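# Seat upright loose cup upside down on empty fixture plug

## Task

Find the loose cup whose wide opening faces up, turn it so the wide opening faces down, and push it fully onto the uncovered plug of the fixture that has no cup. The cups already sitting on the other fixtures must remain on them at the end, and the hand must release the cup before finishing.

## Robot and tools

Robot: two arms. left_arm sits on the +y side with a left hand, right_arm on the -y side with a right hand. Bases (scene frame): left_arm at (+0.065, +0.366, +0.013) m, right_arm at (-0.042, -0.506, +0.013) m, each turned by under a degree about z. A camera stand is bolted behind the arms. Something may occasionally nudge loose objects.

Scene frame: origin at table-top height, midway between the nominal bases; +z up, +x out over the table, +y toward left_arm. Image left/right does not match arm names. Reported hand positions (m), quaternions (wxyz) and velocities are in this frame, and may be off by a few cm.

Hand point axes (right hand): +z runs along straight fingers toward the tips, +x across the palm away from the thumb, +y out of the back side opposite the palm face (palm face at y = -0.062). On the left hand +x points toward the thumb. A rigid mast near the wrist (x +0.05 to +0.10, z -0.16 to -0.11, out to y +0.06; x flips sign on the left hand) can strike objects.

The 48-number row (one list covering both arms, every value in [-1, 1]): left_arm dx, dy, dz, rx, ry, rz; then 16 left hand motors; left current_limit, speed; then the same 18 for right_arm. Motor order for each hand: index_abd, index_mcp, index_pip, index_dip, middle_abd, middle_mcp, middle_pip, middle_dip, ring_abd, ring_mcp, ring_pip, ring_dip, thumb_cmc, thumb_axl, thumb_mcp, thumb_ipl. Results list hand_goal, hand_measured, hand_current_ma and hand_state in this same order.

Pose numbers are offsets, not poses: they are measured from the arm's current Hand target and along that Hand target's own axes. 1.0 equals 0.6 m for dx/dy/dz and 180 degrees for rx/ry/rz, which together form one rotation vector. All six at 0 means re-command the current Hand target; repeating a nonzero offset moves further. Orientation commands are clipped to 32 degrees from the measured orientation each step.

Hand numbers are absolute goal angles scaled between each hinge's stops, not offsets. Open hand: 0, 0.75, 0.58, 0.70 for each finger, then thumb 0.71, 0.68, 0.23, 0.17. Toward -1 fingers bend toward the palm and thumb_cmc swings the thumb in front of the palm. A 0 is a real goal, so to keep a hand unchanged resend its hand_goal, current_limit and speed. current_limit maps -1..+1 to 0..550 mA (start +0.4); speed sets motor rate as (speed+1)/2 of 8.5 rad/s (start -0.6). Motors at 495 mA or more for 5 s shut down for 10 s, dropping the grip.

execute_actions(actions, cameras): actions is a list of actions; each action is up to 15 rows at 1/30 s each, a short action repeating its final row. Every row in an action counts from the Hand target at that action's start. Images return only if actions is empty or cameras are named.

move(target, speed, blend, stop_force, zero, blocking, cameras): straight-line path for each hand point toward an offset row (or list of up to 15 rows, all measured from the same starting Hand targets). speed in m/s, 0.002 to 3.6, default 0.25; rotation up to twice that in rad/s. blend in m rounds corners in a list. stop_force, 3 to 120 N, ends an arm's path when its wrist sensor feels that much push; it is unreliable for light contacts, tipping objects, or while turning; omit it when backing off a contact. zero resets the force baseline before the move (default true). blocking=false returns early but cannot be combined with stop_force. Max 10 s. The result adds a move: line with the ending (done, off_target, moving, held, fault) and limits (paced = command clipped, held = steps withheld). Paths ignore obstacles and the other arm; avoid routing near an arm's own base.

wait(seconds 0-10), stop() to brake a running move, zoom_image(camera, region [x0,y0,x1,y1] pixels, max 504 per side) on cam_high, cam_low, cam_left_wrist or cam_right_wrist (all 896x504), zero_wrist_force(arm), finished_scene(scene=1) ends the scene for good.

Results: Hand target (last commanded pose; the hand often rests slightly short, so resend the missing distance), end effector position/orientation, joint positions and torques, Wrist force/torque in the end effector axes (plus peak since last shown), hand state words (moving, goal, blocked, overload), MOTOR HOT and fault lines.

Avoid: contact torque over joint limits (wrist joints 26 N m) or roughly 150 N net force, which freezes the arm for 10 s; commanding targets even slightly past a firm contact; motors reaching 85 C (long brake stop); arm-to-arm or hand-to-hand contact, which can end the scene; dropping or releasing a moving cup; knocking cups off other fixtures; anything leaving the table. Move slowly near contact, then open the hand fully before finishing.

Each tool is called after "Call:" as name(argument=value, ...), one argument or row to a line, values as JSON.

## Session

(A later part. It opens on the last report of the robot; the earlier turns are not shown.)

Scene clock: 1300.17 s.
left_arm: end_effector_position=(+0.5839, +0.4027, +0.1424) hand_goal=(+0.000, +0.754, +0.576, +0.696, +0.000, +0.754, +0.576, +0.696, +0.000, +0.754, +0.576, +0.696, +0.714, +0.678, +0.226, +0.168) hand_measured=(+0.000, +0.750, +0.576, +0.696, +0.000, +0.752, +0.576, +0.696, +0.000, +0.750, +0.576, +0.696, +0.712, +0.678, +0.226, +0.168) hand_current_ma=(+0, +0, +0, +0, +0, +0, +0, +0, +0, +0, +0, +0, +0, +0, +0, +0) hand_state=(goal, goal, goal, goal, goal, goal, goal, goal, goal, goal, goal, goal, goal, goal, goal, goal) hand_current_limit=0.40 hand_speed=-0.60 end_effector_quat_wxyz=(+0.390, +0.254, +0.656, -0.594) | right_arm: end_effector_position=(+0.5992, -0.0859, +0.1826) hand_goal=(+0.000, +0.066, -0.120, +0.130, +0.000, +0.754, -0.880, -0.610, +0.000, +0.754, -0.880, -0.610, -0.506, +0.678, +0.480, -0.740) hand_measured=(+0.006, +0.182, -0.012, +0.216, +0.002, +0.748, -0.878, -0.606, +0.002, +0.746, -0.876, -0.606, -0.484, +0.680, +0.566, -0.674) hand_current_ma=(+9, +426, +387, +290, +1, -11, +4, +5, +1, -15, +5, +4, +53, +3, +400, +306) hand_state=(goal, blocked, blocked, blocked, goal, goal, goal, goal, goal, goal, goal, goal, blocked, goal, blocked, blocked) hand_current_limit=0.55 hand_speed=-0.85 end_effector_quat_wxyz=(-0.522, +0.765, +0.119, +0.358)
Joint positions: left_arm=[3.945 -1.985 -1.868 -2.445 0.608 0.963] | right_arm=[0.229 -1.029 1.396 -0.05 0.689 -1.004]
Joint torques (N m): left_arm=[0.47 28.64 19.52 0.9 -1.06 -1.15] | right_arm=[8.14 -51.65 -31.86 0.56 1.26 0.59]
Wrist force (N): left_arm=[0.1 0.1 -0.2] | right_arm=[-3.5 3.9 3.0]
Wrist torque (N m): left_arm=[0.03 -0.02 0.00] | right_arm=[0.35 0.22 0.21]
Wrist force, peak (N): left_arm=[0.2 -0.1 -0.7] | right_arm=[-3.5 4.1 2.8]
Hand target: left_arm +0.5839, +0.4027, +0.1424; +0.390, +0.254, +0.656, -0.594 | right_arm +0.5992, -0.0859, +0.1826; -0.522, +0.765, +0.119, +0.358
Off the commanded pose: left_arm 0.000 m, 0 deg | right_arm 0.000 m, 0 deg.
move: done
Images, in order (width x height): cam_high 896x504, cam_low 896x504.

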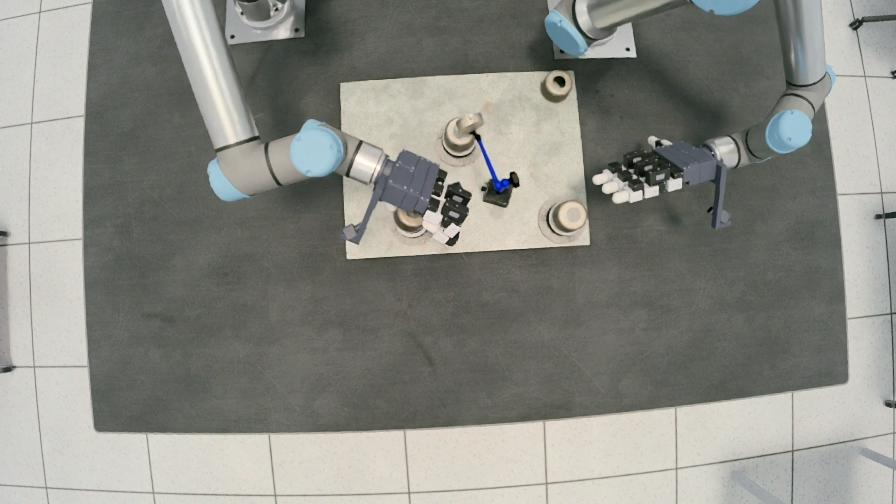

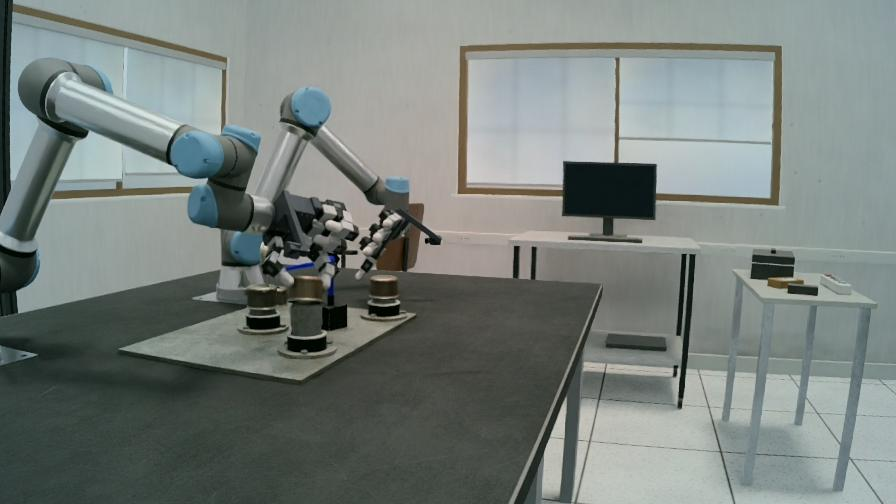

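Call:
move(
  target=[0,0,0,0,0,0, 0,0.754,0.576,0.696,0,0.754,0.576,0.696,0,0.754,0.576,0.696,0.714,0.678,0.226,0.168,0.40,-0.60, -0.015,0.0192,0.006,0,0,0, 0,0.065,-0.12,0.13,0,0.754,-0.88,-0.61,0,0.754,-0.88,-0.61,-0.507,0.678,0.48,-0.74,0.55,-0.85],
  speed=0.012,
  stop_force=6,
  cameras=["cam_high","cam_low"],
)

Call:
zoom_image(
  camera="cam_high",
  region=[375, 195, 435, 245],
)

Call:
zoom_image(
  camera="cam_low",
  region=[275, 250, 345, 360],
)

Scene clock: 1322.23 s.
left_arm: end_effector_position=(+0.5839, +0.4027, +0.1424) hand_goal=(+0.000, +0.754, +0.576, +0.696, +0.000, +0.754, +0.576, +0.696, +0.000, +0.754, +0.576, +0.696, +0.714, +0.678, +0.226, +0.168) hand_measured=(+0.000, +0.750, +0.576, +0.696, +0.000, +0.752, +0.576, +0.696, +0.000, +0.750, +0.576, +0.696, +0.712, +0.678, +0.226, +0.168) hand_current_ma=(+0, +0, +0, +0, +0, +0, +0, +0, +0, +0, +0, +0, +0, +0, +0, +0) hand_state=(goal, goal, goal, goal, goal, goal, goal, goal, goal, goal, goal, goal, goal, goal, goal, goal) hand_current_limit=0.40 hand_speed=-0.60 end_effector_quat_wxyz=(+0.390, +0.254, +0.656, -0.594) | right_arm: end_effector_position=(+0.6006, -0.0859, +0.1676) hand_goal=(+0.000, +0.066, -0.120, +0.130, +0.000, +0.754, -0.880, -0.610, +0.000, +0.754, -0.880, -0.610, -0.506, +0.678, +0.480, -0.740) hand_measured=(+0.006, +0.184, -0.012, +0.212, +0.002, +0.748, -0.878, -0.606, +0.002, +0.746, -0.876, -0.606, -0.484, +0.680, +0.566, -0.676) hand_current_ma=(+9, +426, +387, +280, +1, -11, +4, +5, +1, -15, +5, +4, +53, +3, +400, +294) hand_state=(goal, blocked, blocked, blocked, goal, goal, goal, goal, goal, goal, goal, goal, blocked, goal, blocked, blocked) hand_current_limit=0.55 hand_speed=-0.85 end_effector_quat_wxyz=(-0.522, +0.765, +0.119, +0.358)
Joint positions: left_arm=[3.945 -1.985 -1.868 -2.445 0.608 0.963] | right_arm=[0.228 -1.013 1.411 -0.081 0.689 -1.004]
Joint torques (N m): left_arm=[0.15 28.46 20.13 0.83 -1.11 -1.2] | right_arm=[-8.89 -55.27 -28.66 0.75 -1.39 -0.04]
Wrist force (N): left_arm=[0.1 0.0 -0.2] | right_arm=[-2.9 3.5 3.2]
Wrist torque (N m): left_arm=[0.02 -0.03 0.01] | right_arm=[0.36 0.23 0.21]
Wrist force, peak (N): left_arm=[0.3 0.0 -0.5] | right_arm=[-3.5 4.2 2.7]
Hand target: left_arm +0.5839, +0.4027, +0.1424; +0.390, +0.254, +0.656, -0.594 | right_arm +0.6007, -0.0859, +0.1676; -0.522, +0.765, +0.119, +0.358
Off the commanded pose: left_arm 0.000 m, 0 deg | right_arm 0.000 m, 0 deg.
move: done
Images, in order (width x height): cam_high 896x504, cam_low 896x504.

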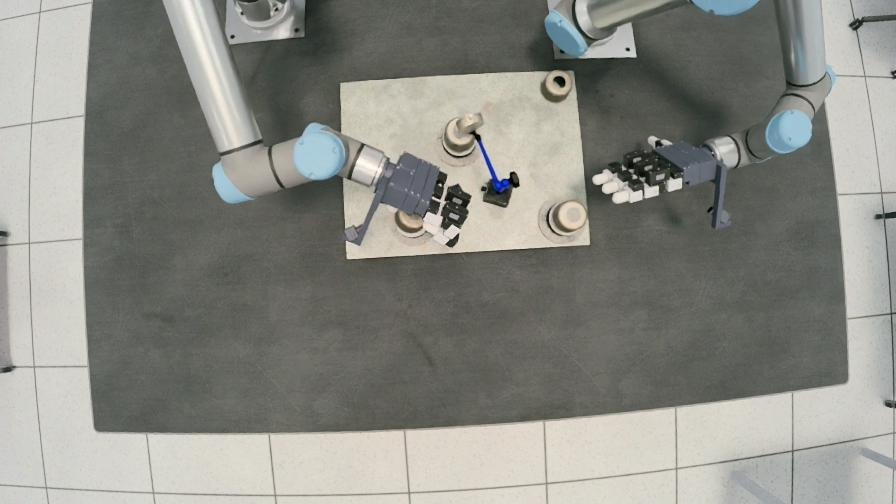

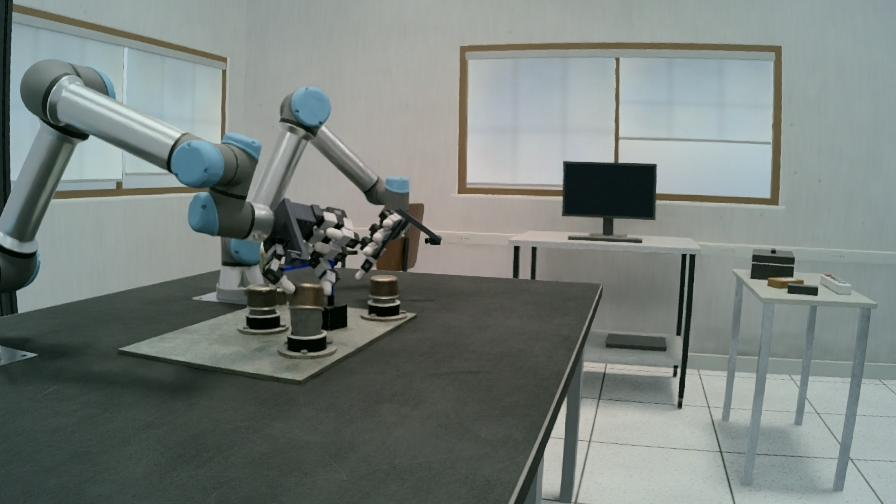

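Scaled by 8.400 from the camera's 896x504 image, which has a finer 1280x720 frame.

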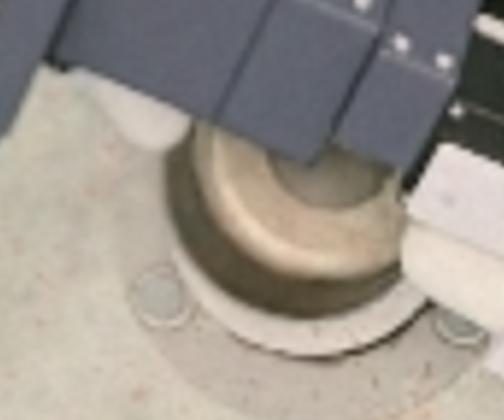

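Scaled by 4.582 from the camera's 896x504 image, which has a finer 1280x720 frame.

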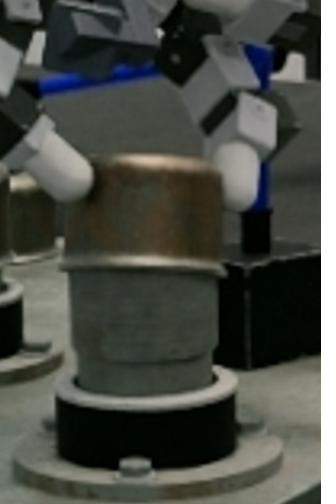

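Call:
move(
  target=[0,0,0,0,0,0, 0,0.754,0.576,0.696,0,0.754,0.576,0.696,0,0.754,0.576,0.696,0.714,0.678,0.226,0.168,0.40,-0.60, -0.0224,0.0238,0.0066,0,0,0, 0,0.065,-0.12,0.13,0,0.754,-0.88,-0.61,0,0.754,-0.88,-0.61,-0.507,0.678,0.48,-0.74,0.55,-0.85],
  speed=0.012,
  stop_force=7,
  cameras=["cam_high","cam_low"],
)

Call:
zoom_image(
  camera="cam_low",
  region=[275, 250, 345, 360],
)

Call:
zoom_image(
  camera="cam_high",
  region=[375, 195, 435, 245],
)

Scene clock: 1338.80 s.
left_arm: end_effector_position=(+0.5839, +0.4027, +0.1424) hand_goal=(+0.000, +0.754, +0.576, +0.696, +0.000, +0.754, +0.576, +0.696, +0.000, +0.754, +0.576, +0.696, +0.714, +0.678, +0.226, +0.168) hand_measured=(+0.000, +0.750, +0.576, +0.696, +0.000, +0.752, +0.576, +0.696, +0.000, +0.750, +0.576, +0.696, +0.712, +0.678, +0.226, +0.168) hand_current_ma=(+0, +0, +0, +0, +0, +0, +0, +0, +0, +0, +0, +0, +0, +0, +0, +0) hand_state=(goal, goal, goal, goal, goal, goal, goal, goal, goal, goal, goal, goal, goal, goal, goal, goal) hand_current_limit=0.40 hand_speed=-0.60 end_effector_quat_wxyz=(+0.390, +0.254, +0.656, -0.594) | right_arm: end_effector_position=(+0.6007, -0.0859, +0.1661) hand_goal=(+0.000, +0.066, -0.120, +0.130, +0.000, +0.754, -0.880, -0.610, +0.000, +0.754, -0.880, -0.610, -0.506, +0.678, +0.480, -0.740) hand_measured=(-0.002, +0.188, -0.012, +0.198, +0.002, +0.748, -0.878, -0.606, +0.002, +0.746, -0.876, -0.606, -0.488, +0.680, +0.566, -0.686) hand_current_ma=(-3, +426, +387, +220, +1, -11, +4, +5, +1, -15, +5, +4, +40, +3, +400, +230) hand_state=(goal, blocked, blocked, blocked, goal, goal, goal, goal, goal, goal, goal, goal, goal, goal, blocked, blocked) hand_current_limit=0.55 hand_speed=-0.85 end_effector_quat_wxyz=(-0.522, +0.765, +0.119, +0.359)
Joint positions: left_arm=[3.945 -1.985 -1.868 -2.445 0.608 0.963] | right_arm=[0.228 -1.012 1.413 -0.084 0.689 -1.004]
Joint torques (N m): left_arm=[0.36 28.76 19.93 0.78 -1.1 -1.22] | right_arm=[-4.08 -54.15 -30.9 -1.51 0.3 -0.41]
Wrist force (N): left_arm=[0.3 0.2 -0.3] | right_arm=[-2.0 4.4 0.1]
Wrist torque (N m): left_arm=[0.06 -0.06 0.02] | right_arm=[0.29 0.14 0.18]
Wrist force, peak (N): left_arm=[0.1 0.1 -0.7] | right_arm=[-3.2 4.2 3.2]
Hand target: left_arm +0.5839, +0.4027, +0.1424; +0.390, +0.254, +0.656, -0.594 | right_arm +0.6007, -0.0859, +0.1661; -0.522, +0.765, +0.119, +0.359 (not the last commanded pose)
Off the commanded pose: left_arm 0.000 m, 0 deg | right_arm 0.019 m, 0 deg.
move: contact (right_arm)
Images, in order (width x height): cam_high 896x504, cam_low 896x504.

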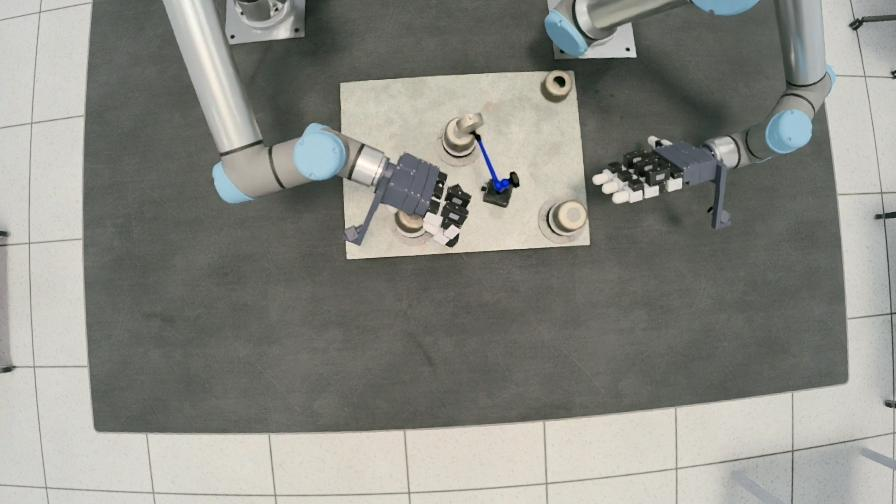

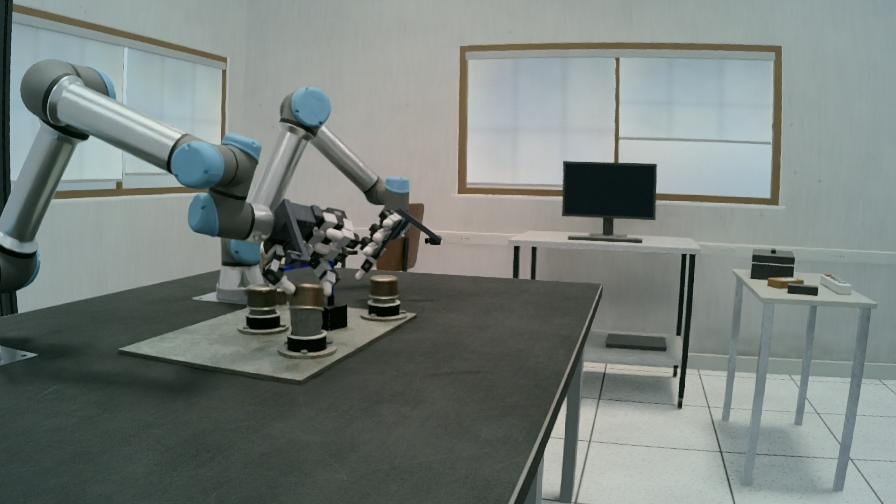

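Scaled by 4.582 from the camera's 896x504 image, which has a finer 1280x720 frame.

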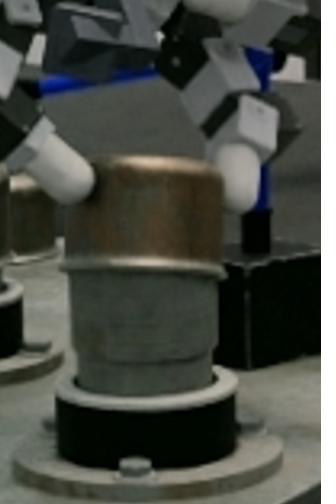

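Scaled by 8.400 from the camera's 896x504 image, which has a finer 1280x720 frame.

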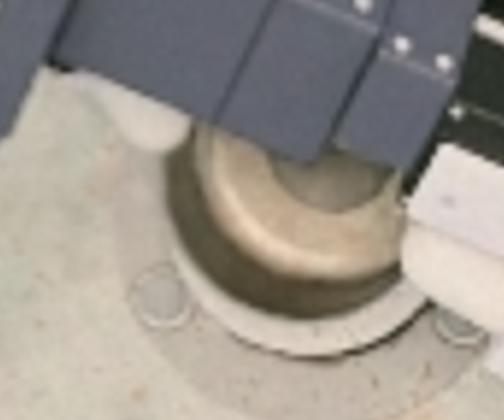

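Call:
move(
  target=[0,0,0,0,0,0, 0,0.754,0.576,0.696,0,0.754,0.576,0.696,0,0.754,0.576,0.696,0.714,0.678,0.226,0.168,0.40,-0.60, 0.0029,0.0008,-0.0013,0,0,0, 0,0.065,-0.12,0.13,0,0.754,-0.88,-0.61,0,0.754,-0.88,-0.61,-0.507,0.678,0.48,-0.74,0.55,-0.85],
  speed=0.02,
  cameras=[],
)

Call:
move(
  target=[0,0,0,0,0,0, 0,0.754,0.576,0.696,0,0.754,0.576,0.696,0,0.754,0.576,0.696,0.714,0.678,0.226,0.168,0.40,-0.60, -0.0179,0.0190,0.0054,0,0,0, 0,0.065,-0.12,0.13,0,0.754,-0.88,-0.61,0,0.754,-0.88,-0.61,-0.507,0.678,0.48,-0.74,0.55,-0.85],
  speed=0.01,
  stop_force=7,
  cameras=["cam_high","cam_low"],
)

Call:
zoom_image(
  camera="cam_low",
  region=[275, 250, 345, 360],
)

Call:
zoom_image(
  camera="cam_high",
  region=[375, 195, 435, 245],
)

Scene clock: 1376.80 s.
left_arm: end_effector_position=(+0.5839, +0.4027, +0.1424) hand_goal=(+0.000, +0.754, +0.576, +0.696, +0.000, +0.754, +0.576, +0.696, +0.000, +0.754, +0.576, +0.696, +0.714, +0.678, +0.226, +0.168) hand_measured=(+0.000, +0.750, +0.576, +0.696, +0.000, +0.752, +0.576, +0.696, +0.000, +0.750, +0.576, +0.696, +0.712, +0.678, +0.226, +0.168) hand_current_ma=(+0, +0, +0, +0, +0, +0, +0, +0, +0, +0, +0, +0, +0, +0, +0, +0) hand_state=(goal, goal, goal, goal, goal, goal, goal, goal, goal, goal, goal, goal, goal, goal, goal, goal) hand_current_limit=0.40 hand_speed=-0.60 end_effector_quat_wxyz=(+0.390, +0.254, +0.656, -0.594) | right_arm: end_effector_position=(+0.6019, -0.0871, +0.1672) hand_goal=(+0.000, +0.066, -0.120, +0.130, +0.000, +0.754, -0.880, -0.610, +0.000, +0.754, -0.880, -0.610, -0.506, +0.678, +0.480, -0.740) hand_measured=(+0.012, +0.192, -0.012, +0.198, +0.002, +0.748, -0.878, -0.606, +0.002, +0.746, -0.876, -0.606, -0.482, +0.682, +0.566, -0.686) hand_current_ma=(+20, +426, +387, +220, +1, -11, +4, +5, +1, -15, +5, +4, +60, +6, +400, +230) hand_state=(goal, blocked, blocked, blocked, goal, goal, goal, goal, goal, goal, goal, goal, blocked, goal, blocked, blocked) hand_current_limit=0.55 hand_speed=-0.85 end_effector_quat_wxyz=(-0.522, +0.765, +0.119, +0.359)
Joint positions: left_arm=[3.945 -1.985 -1.868 -2.445 0.608 0.963] | right_arm=[0.225 -1.011 1.409 -0.08 0.686 -1.005]
Joint torques (N m): left_arm=[0.48 28.87 19.69 0.75 -1.17 -1.19] | right_arm=[-4.88 -39.08 -25.91 0.12 -1.48 -1.25]
Wrist force (N): left_arm=[0.1 0.1 -0.4] | right_arm=[-3.1 3.8 3.0]
Wrist torque (N m): left_arm=[0.06 -0.03 0.01] | right_arm=[0.37 0.20 0.23]
Wrist force, peak (N): left_arm=[0.3 -0.2 -0.6] | right_arm=[-4.9 5.5 2.7]
Hand target: left_arm +0.5839, +0.4027, +0.1424; +0.390, +0.254, +0.656, -0.594 | right_arm +0.6019, -0.0871, +0.1671; -0.522, +0.765, +0.119, +0.359
Off the commanded pose: left_arm 0.000 m, 0 deg | right_arm 0.000 m, 0 deg.
move: done
No camera images: "cameras" was empty.

Scene clock: 1378.03 s.
left_arm: end_effector_position=(+0.5839, +0.4027, +0.1424) hand_goal=(+0.000, +0.754, +0.576, +0.696, +0.000, +0.754, +0.576, +0.696, +0.000, +0.754, +0.576, +0.696, +0.714, +0.678, +0.226, +0.168) hand_measured=(+0.000, +0.750, +0.576, +0.696, +0.000, +0.752, +0.576, +0.696, +0.000, +0.750, +0.576, +0.696, +0.712, +0.678, +0.226, +0.168) hand_current_ma=(+0, +0, +0, +0, +0, +0, +0, +0, +0, +0, +0, +0, +0, +0, +0, +0) hand_state=(goal, goal, goal, goal, goal, goal, goal, goal, goal, goal, goal, goal, goal, goal, goal, goal) hand_current_limit=0.40 hand_speed=-0.60 end_effector_quat_wxyz=(+0.390, +0.254, +0.656, -0.594) | right_arm: end_effector_position=(+0.6019, -0.0871, +0.1656) hand_goal=(+0.000, +0.066, -0.120, +0.130, +0.000, +0.754, -0.880, -0.610, +0.000, +0.754, -0.880, -0.610, -0.506, +0.678, +0.480, -0.740) hand_measured=(-0.004, +0.194, -0.012, +0.194, +0.002, +0.748, -0.878, -0.606, +0.002, +0.746, -0.876, -0.606, -0.488, +0.682, +0.566, -0.694) hand_current_ma=(-4, +426, +387, +200, +1, -11, +4, +5, +1, -15, +5, +4, +39, +6, +400, +188) hand_state=(goal, blocked, blocked, blocked, goal, goal, goal, goal, goal, goal, goal, goal, goal, goal, blocked, blocked) hand_current_limit=0.55 hand_speed=-0.85 end_effector_quat_wxyz=(-0.522, +0.765, +0.119, +0.359)
Joint positions: left_arm=[3.945 -1.985 -1.868 -2.445 0.608 0.963] | right_arm=[0.225 -1.01 1.411 -0.084 0.686 -1.005]
Joint torques (N m): left_arm=[0.32 28.46 19.49 0.84 -1.16 -1.24] | right_arm=[-3.43 -53.4 -30.52 -1.11 -0.28 -1.19]
Wrist force (N): left_arm=[0.3 0.0 -0.3] | right_arm=[-2.4 2.7 0.1]
Wrist torque (N m): left_arm=[0.04 -0.05 0.02] | right_arm=[0.15 0.11 0.22]
Wrist force, peak (N): left_arm=[0.2 0.1 -0.5] | right_arm=[-3.3 3.9 3.1]
Hand target: left_arm +0.5839, +0.4027, +0.1424; +0.390, +0.254, +0.656, -0.594 | right_arm +0.6020, -0.0871, +0.1656; -0.522, +0.765, +0.119, +0.359 (not the last commanded pose)
Off the commanded pose: left_arm 0.000 m, 0 deg | right_arm 0.015 m, 0 deg.
move: contact (right_arm)
Images, in order (width x height): cam_high 896x504, cam_low 896x504.

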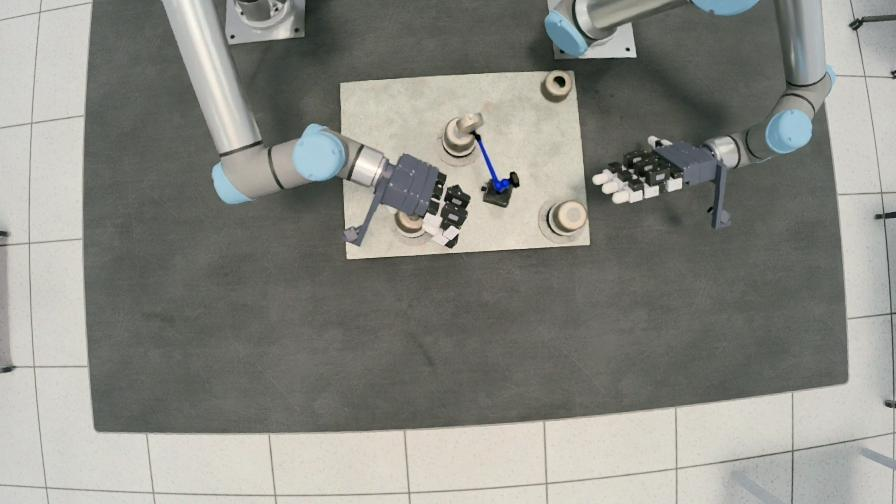

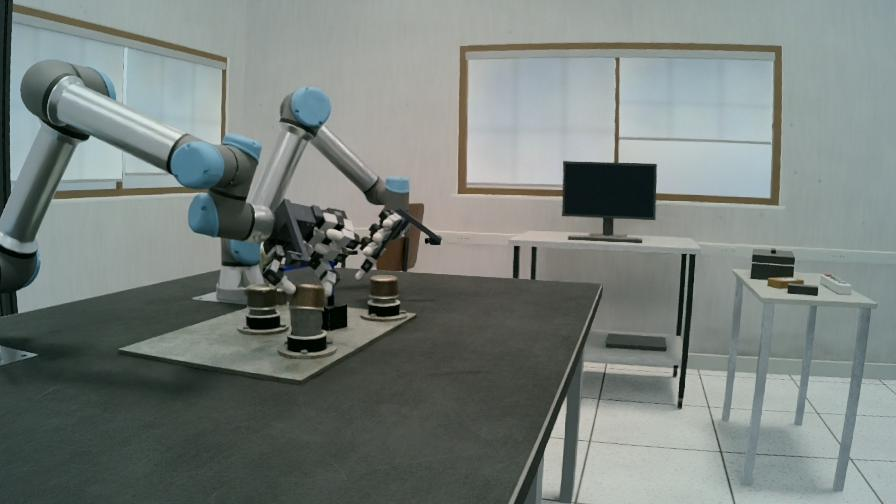

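Scaled by 4.582 from the camera's 896x504 image, which has a finer 1280x720 frame.

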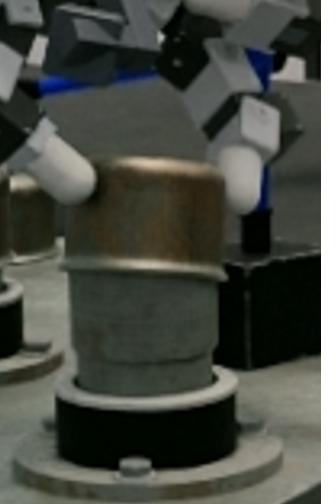

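Scaled by 8.400 from the camera's 896x504 image, which has a finer 1280x720 frame.

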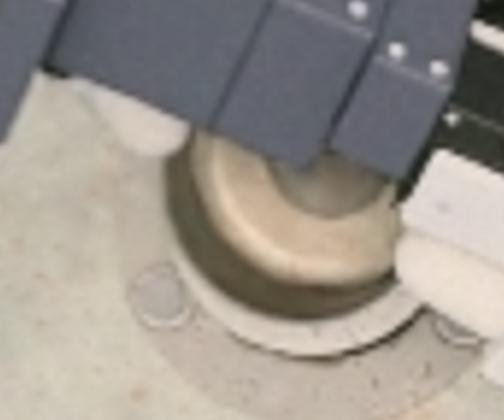

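Call:
move(
  target=[
    [0,0,0,0,0,0, 0,0.754,0.576,0.696,0,0.754,0.576,0.696,0,0.754,0.576,0.696,0.714,0.678,0.226,0.168,0.40,-0.60, 0.0157,-0.0167,-0.0047,0,0,0, 0,0.065,-0.12,0.13,0,0.754,-0.88,-0.61,0,0.754,-0.88,-0.61,-0.507,0.678,0.48,-0.74,0.55,-0.85],
    [0,0,0,0,0,0, 0,0.754,0.576,0.696,0,0.754,0.576,0.696,0,0.754,0.576,0.696,0.714,0.678,0.226,0.168,0.40,-0.60, 0.02,-0.0213,-0.0253,0.0364,0.0343,0, 0,0.065,-0.12,0.13,0,0.754,-0.88,-0.61,0,0.754,-0.88,-0.61,-0.507,0.678,0.48,-0.74,0.55,-0.85],
  ],
  speed=0.05,
  cameras=["cam_high","cam_low","cam_right_wrist"],
)

Call:
zoom_image(
  camera="cam_low",
  region=[275, 250, 345, 360],
)

Call:
zoom_image(
  camera="cam_high",
  region=[375, 195, 435, 245],
)

Scene clock: 1442.43 s.
left_arm: end_effector_position=(+0.5839, +0.4027, +0.1424) hand_goal=(+0.000, +0.754, +0.576, +0.696, +0.000, +0.754, +0.576, +0.696, +0.000, +0.754, +0.576, +0.696, +0.714, +0.678, +0.226, +0.168) hand_measured=(+0.000, +0.750, +0.576, +0.696, +0.000, +0.752, +0.576, +0.696, +0.000, +0.750, +0.576, +0.696, +0.712, +0.678, +0.226, +0.168) hand_current_ma=(+0, +0, +0, +0, +0, +0, +0, +0, +0, +0, +0, +0, +0, +0, +0, +0) hand_state=(goal, goal, goal, goal, goal, goal, goal, goal, goal, goal, goal, goal, goal, goal, goal, goal) hand_current_limit=0.40 hand_speed=-0.60 end_effector_quat_wxyz=(+0.390, +0.254, +0.656, -0.594) | right_arm: end_effector_position=(+0.5970, -0.0975, +0.1859) hand_goal=(+0.000, +0.066, -0.120, +0.130, +0.000, +0.754, -0.880, -0.610, +0.000, +0.754, -0.880, -0.610, -0.506, +0.678, +0.480, -0.740) hand_measured=(+0.004, +0.196, -0.012, +0.194, +0.002, +0.748, -0.878, -0.606, +0.002, +0.746, -0.876, -0.606, -0.486, +0.682, +0.566, -0.694) hand_current_ma=(+6, +426, +387, +200, +1, -11, +4, +5, +1, -15, +5, +4, +47, +6, +400, +188) hand_state=(goal, blocked, blocked, blocked, goal, goal, goal, goal, goal, goal, goal, goal, blocked, goal, blocked, blocked) hand_current_limit=0.55 hand_speed=-0.85 end_effector_quat_wxyz=(-0.570, +0.713, +0.111, +0.392)
Joint positions: left_arm=[3.945 -1.985 -1.868 -2.445 0.608 0.963] | right_arm=[0.184 -1.099 1.579 -0.408 0.621 -0.815]
Joint torques (N m): left_arm=[0.49 29.07 20.11 0.81 -1.09 -1.23] | right_arm=[10.39 -36.14 -29.77 -0.97 1.76 -1.12]
Wrist force (N): left_arm=[0.0 0.1 -0.2] | right_arm=[-2.3 3.5 1.9]
Wrist torque (N m): left_arm=[0.03 -0.03 0.00] | right_arm=[0.33 0.16 0.21]
Wrist force, peak (N): left_arm=[0.3 0.0 -0.5] | right_arm=[-4.0 8.0 1.5]
Hand target: left_arm +0.5839, +0.4027, +0.1424; +0.390, +0.254, +0.656, -0.594 | right_arm +0.5970, -0.0974, +0.1858; -0.570, +0.713, +0.111, +0.392
Off the commanded pose: left_arm 0.000 m, 0 deg | right_arm 0.000 m, 0 deg.
move: done
Images, in order (width x height): cam_high 896x504, cam_low 896x504, cam_right_wrist 896x504.

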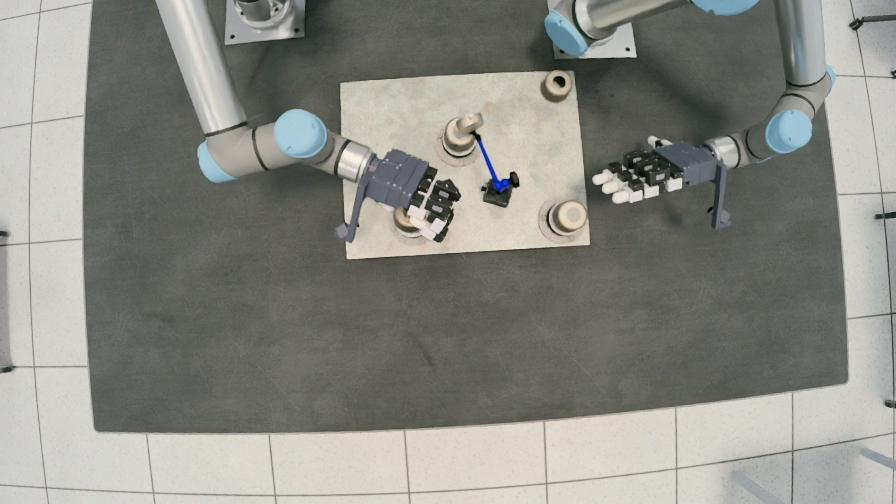

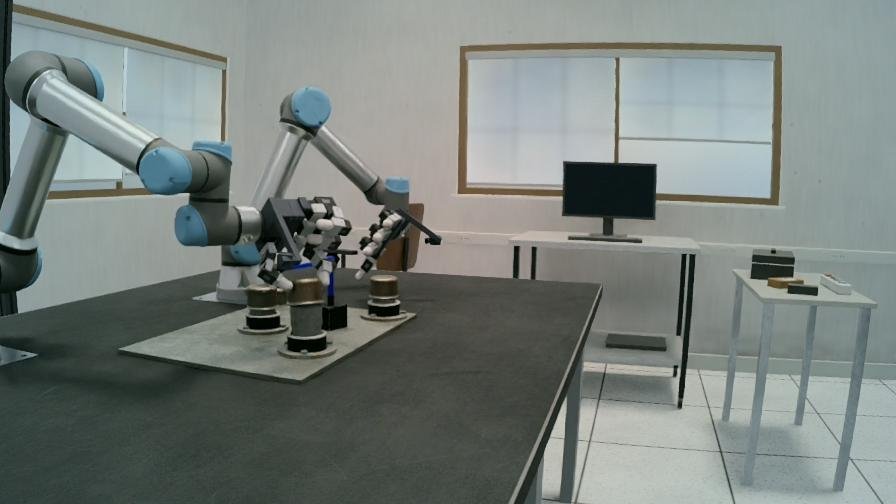

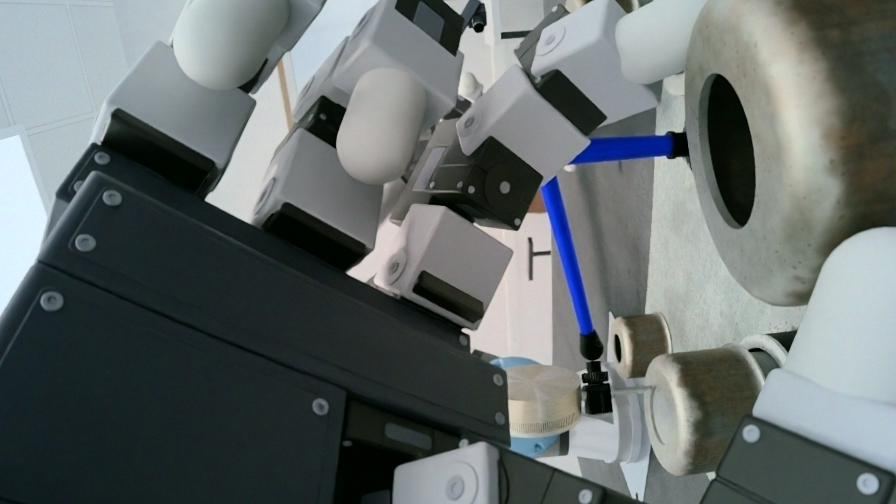

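Scaled by 4.582 from the camera's 896x504 image, which has a finer 1280x720 frame.

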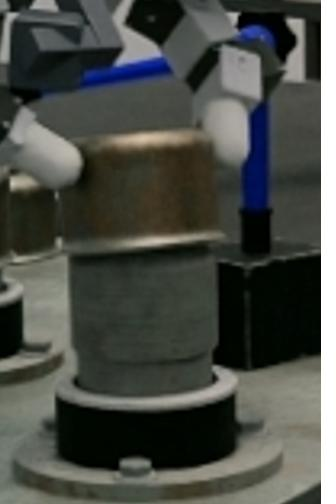

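Scaled by 8.400 from the camera's 896x504 image, which has a finer 1280x720 frame.

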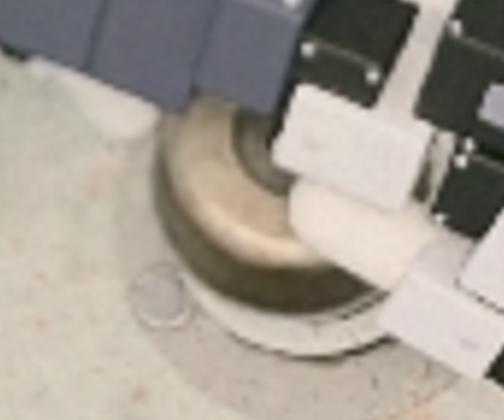

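Call:
move(
  target=[0,0,0,0,0,0, 0,0.754,0.576,0.696,0,0.754,0.576,0.696,0,0.754,0.576,0.696,0.714,0.678,0.226,0.168,0.40,-0.60, 0.0218,0.0062,0.001,0,0,0.0556, 0,0.065,-0.12,0.13,0,0.754,-0.88,-0.61,0,0.754,-0.88,-0.61,-0.507,0.678,0.48,-0.74,0.55,-0.85],
  speed=0.05,
  cameras=["cam_high","cam_low","cam_right_wrist"],
)

Call:
zoom_image(
  camera="cam_low",
  region=[275, 250, 345, 360],
)

Call:
zoom_image(
  camera="cam_high",
  region=[375, 195, 435, 245],
)

Scene clock: 1491.50 s.
left_arm: end_effector_position=(+0.5839, +0.4027, +0.1424) hand_goal=(+0.000, +0.754, +0.576, +0.696, +0.000, +0.754, +0.576, +0.696, +0.000, +0.754, +0.576, +0.696, +0.714, +0.678, +0.226, +0.168) hand_measured=(+0.000, +0.750, +0.576, +0.696, +0.000, +0.752, +0.576, +0.696, +0.000, +0.750, +0.576, +0.696, +0.712, +0.678, +0.226, +0.168) hand_current_ma=(+0, +0, +0, +0, +0, +0, +0, +0, +0, +0, +0, +0, +0, +0, +0, +0) hand_state=(goal, goal, goal, goal, goal, goal, goal, goal, goal, goal, goal, goal, goal, goal, goal, goal) hand_current_limit=0.40 hand_speed=-0.60 end_effector_quat_wxyz=(+0.390, +0.254, +0.656, -0.594) | right_arm: end_effector_position=(+0.6083, -0.1019, +0.1921) hand_goal=(+0.000, +0.066, -0.120, +0.130, +0.000, +0.754, -0.880, -0.610, +0.000, +0.754, -0.880, -0.610, -0.506, +0.678, +0.480, -0.740) hand_measured=(+0.004, +0.196, -0.012, +0.194, +0.002, +0.748, -0.878, -0.606, +0.002, +0.746, -0.876, -0.606, -0.486, +0.682, +0.566, -0.694) hand_current_ma=(+6, +426, +387, +200, +1, -11, +4, +5, +1, -15, +5, +4, +47, +6, +400, +188) hand_state=(goal, blocked, blocked, blocked, goal, goal, goal, goal, goal, goal, goal, goal, blocked, goal, blocked, blocked) hand_current_limit=0.55 hand_speed=-0.85 end_effector_quat_wxyz=(-0.602, +0.720, +0.048, +0.341)
Joint positions: left_arm=[3.945 -1.985 -1.868 -2.445 0.608 0.963] | right_arm=[0.159 -1.071 1.501 -0.355 0.595 -0.644]
Joint torques (N m): left_arm=[-0.16 28.74 20.09 0.8 -1.13 -1.26] | right_arm=[4.18 -46.86 -15.23 -1.97 0.25 -1.37]
Wrist force (N): left_arm=[-0.1 -0.1 -0.4] | right_arm=[-2.5 4.1 2.3]
Wrist torque (N m): left_arm=[0.03 -0.03 0.01] | right_arm=[0.33 0.17 0.14]
Wrist force, peak (N): left_arm=[-0.3 0.1 -0.6] | right_arm=[-3.3 4.3 1.9]
Hand target: left_arm +0.5839, +0.4027, +0.1424; +0.390, +0.254, +0.656, -0.594 | right_arm +0.6082, -0.1018, +0.1921; -0.602, +0.720, +0.048, +0.341
Off the commanded pose: left_arm 0.000 m, 0 deg | right_arm 0.000 m, 0 deg.
move: done
Images, in order (width x height): cam_high 896x504, cam_low 896x504, cam_right_wrist 896x504.

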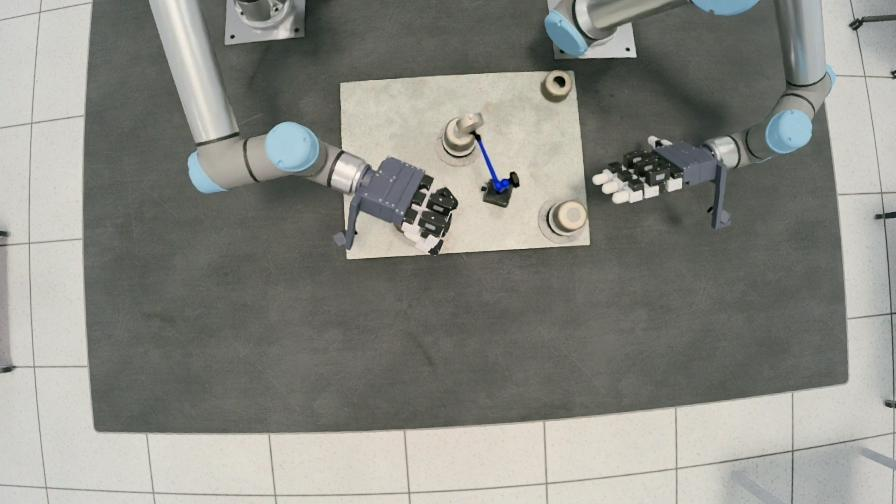

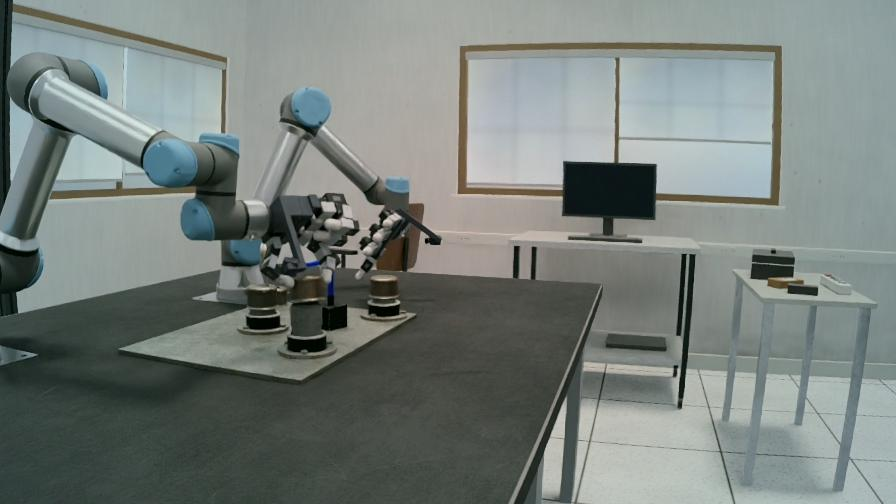

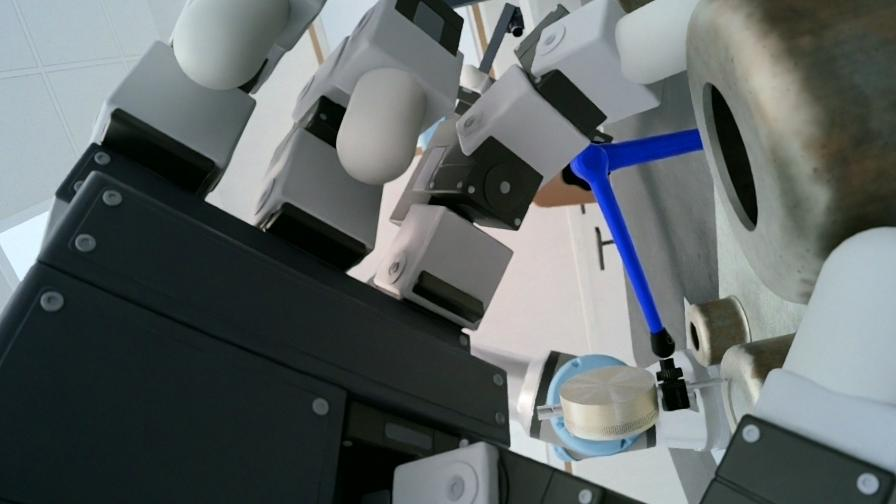

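Scaled by 4.582 from the camera's 896x504 image, which has a finer 1280x720 frame.

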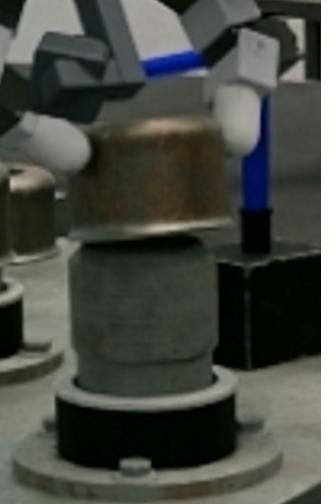

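Scaled by 8.400 from the camera's 896x504 image, which has a finer 1280x720 frame.

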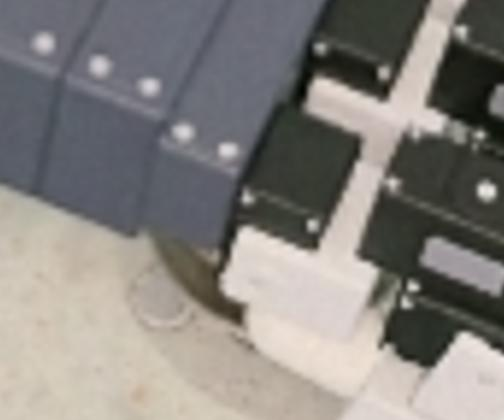

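Call:
zoom_image(
  camera="cam_low",
  region=[280, 265, 340, 325],
)

Call:
zoom_image(
  camera="cam_low",
  region=[230, 270, 290, 330],
)

Scaled by 8.400 from the camera's 896x504 image, which has a finer 1280x720 frame.

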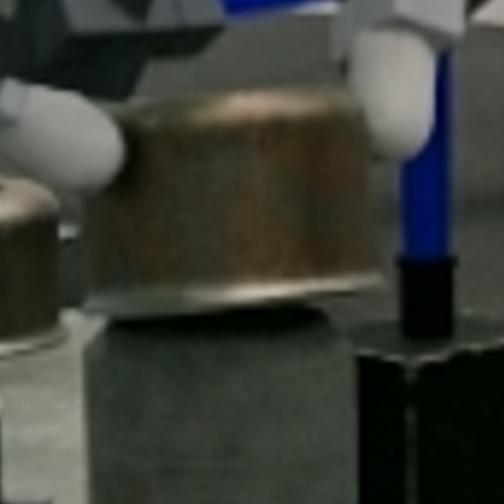

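Scaled by 8.400 from the camera's 896x504 image, which has a finer 1280x720 frame.

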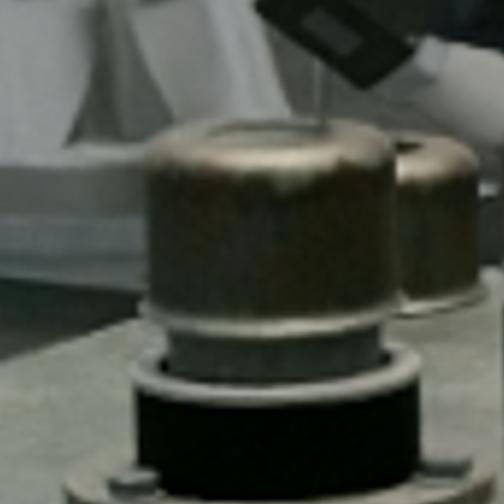

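Call:
move(
  target=[
    [0,0,0,0,0,0, 0,0.754,0.576,0.696,0,0.754,0.576,0.696,0,0.754,0.576,0.696,0.714,0.678,0.226,0.168,0.40,-0.60, 0.0404,-0.0556,-0.0035,0,0,0, 0,0.065,-0.12,0.13,0,0.754,-0.88,-0.61,0,0.754,-0.88,-0.61,-0.507,0.678,0.48,-0.74,0.55,-0.85],
  ],
  speed=0.1,
  cameras=["cam_high","cam_low","cam_right_wrist"],
)

Call:
zoom_image(
  camera="cam_low",
  region=[275, 235, 345, 305],
)

Call:
zoom_image(
  camera="cam_right_wrist",
  region=[600, 0, 896, 400],
)

Scene clock: 1568.37 s.
left_arm: end_effector_position=(+0.5839, +0.4027, +0.1424) hand_goal=(+0.000, +0.754, +0.576, +0.696, +0.000, +0.754, +0.576, +0.696, +0.000, +0.754, +0.576, +0.696, +0.714, +0.678, +0.226, +0.168) hand_measured=(+0.000, +0.750, +0.576, +0.696, +0.000, +0.752, +0.576, +0.696, +0.000, +0.750, +0.576, +0.696, +0.712, +0.678, +0.226, +0.168) hand_current_ma=(+0, +0, +0, +0, +0, +0, +0, +0, +0, +0, +0, +0, +0, +0, +0, +0) hand_state=(goal, goal, goal, goal, goal, goal, goal, goal, goal, goal, goal, goal, goal, goal, goal, goal) hand_current_limit=0.40 hand_speed=-0.60 end_effector_quat_wxyz=(+0.390, +0.254, +0.656, -0.594) | right_arm: end_effector_position=(+0.6099, -0.1030, +0.2334) hand_goal=(+0.000, +0.066, -0.120, +0.130, +0.000, +0.754, -0.880, -0.610, +0.000, +0.754, -0.880, -0.610, -0.506, +0.678, +0.480, -0.740) hand_measured=(+0.004, +0.196, -0.012, +0.194, +0.002, +0.748, -0.878, -0.606, +0.002, +0.746, -0.876, -0.606, -0.486, +0.682, +0.566, -0.694) hand_current_ma=(+6, +426, +387, +200, +1, -11, +4, +5, +1, -15, +5, +4, +47, +6, +400, +188) hand_state=(goal, blocked, blocked, blocked, goal, goal, goal, goal, goal, goal, goal, goal, blocked, goal, blocked, blocked) hand_current_limit=0.55 hand_speed=-0.85 end_effector_quat_wxyz=(-0.602, +0.720, +0.048, +0.341)
Joint positions: left_arm=[3.945 -1.985 -1.868 -2.445 0.608 0.963] | right_arm=[0.156 -1.105 1.441 -0.26 0.593 -0.644]
Joint torques (N m): left_arm=[0.04 29.06 20.07 0.71 -1.09 -1.32] | right_arm=[-4.14 -36.96 -15.06 -2.3 -1.21 -1.04]
Wrist force (N): left_arm=[0.3 0.1 -0.2] | right_arm=[-2.5 4.2 2.3]
Wrist torque (N m): left_arm=[0.03 -0.06 0.02] | right_arm=[0.33 0.17 0.18]
Wrist force, peak (N): left_arm=[0.3 0.0 -0.5] | right_arm=[-3.4 5.4 2.0]
Hand target: left_arm +0.5839, +0.4027, +0.1424; +0.390, +0.254, +0.656, -0.594 | right_arm +0.6098, -0.1030, +0.2333; -0.602, +0.720, +0.048, +0.341
Off the commanded pose: left_arm 0.000 m, 0 deg | right_arm 0.000 m, 0 deg.
move: done
Images, in order (width x height): cam_high 896x504, cam_low 896x504, cam_right_wrist 896x504.

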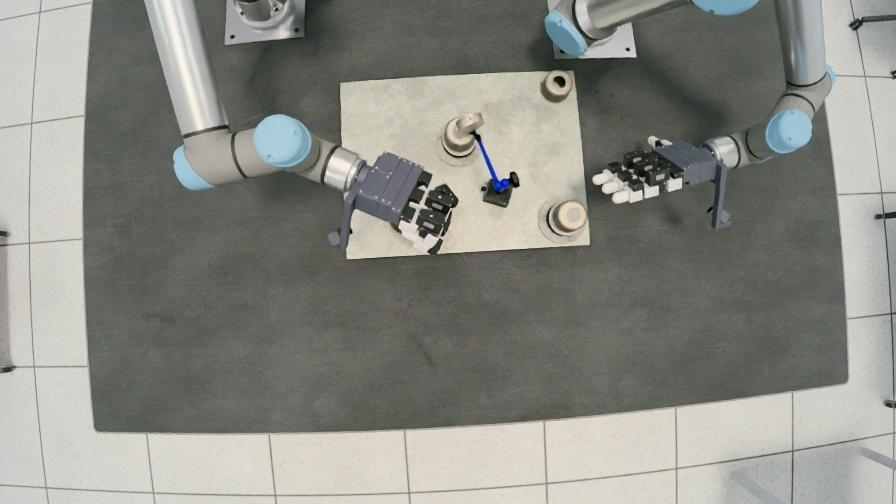

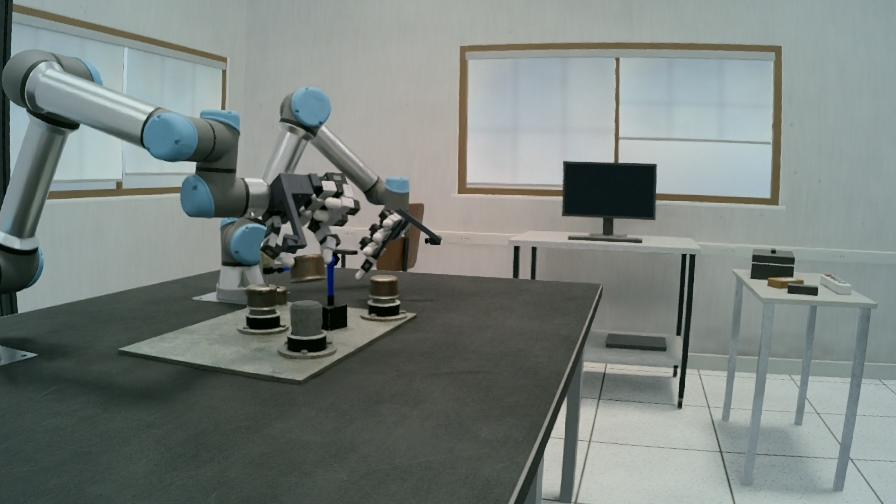

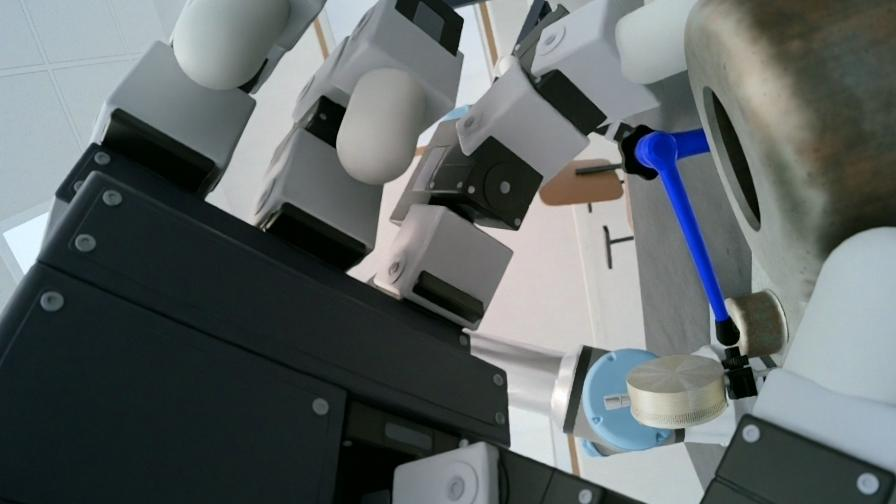

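Scaled by 7.200 from the camera's 896x504 image, which has a finer 1280x720 frame.

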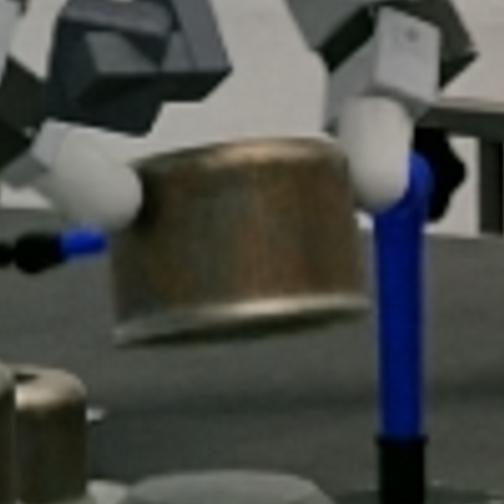

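Scaled by 1.260 from the camera's 896x504 image, which has a finer 1280x720 frame.

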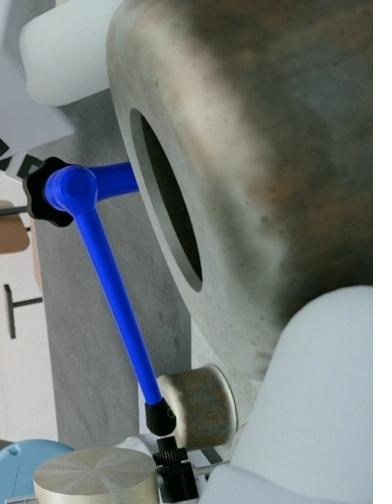

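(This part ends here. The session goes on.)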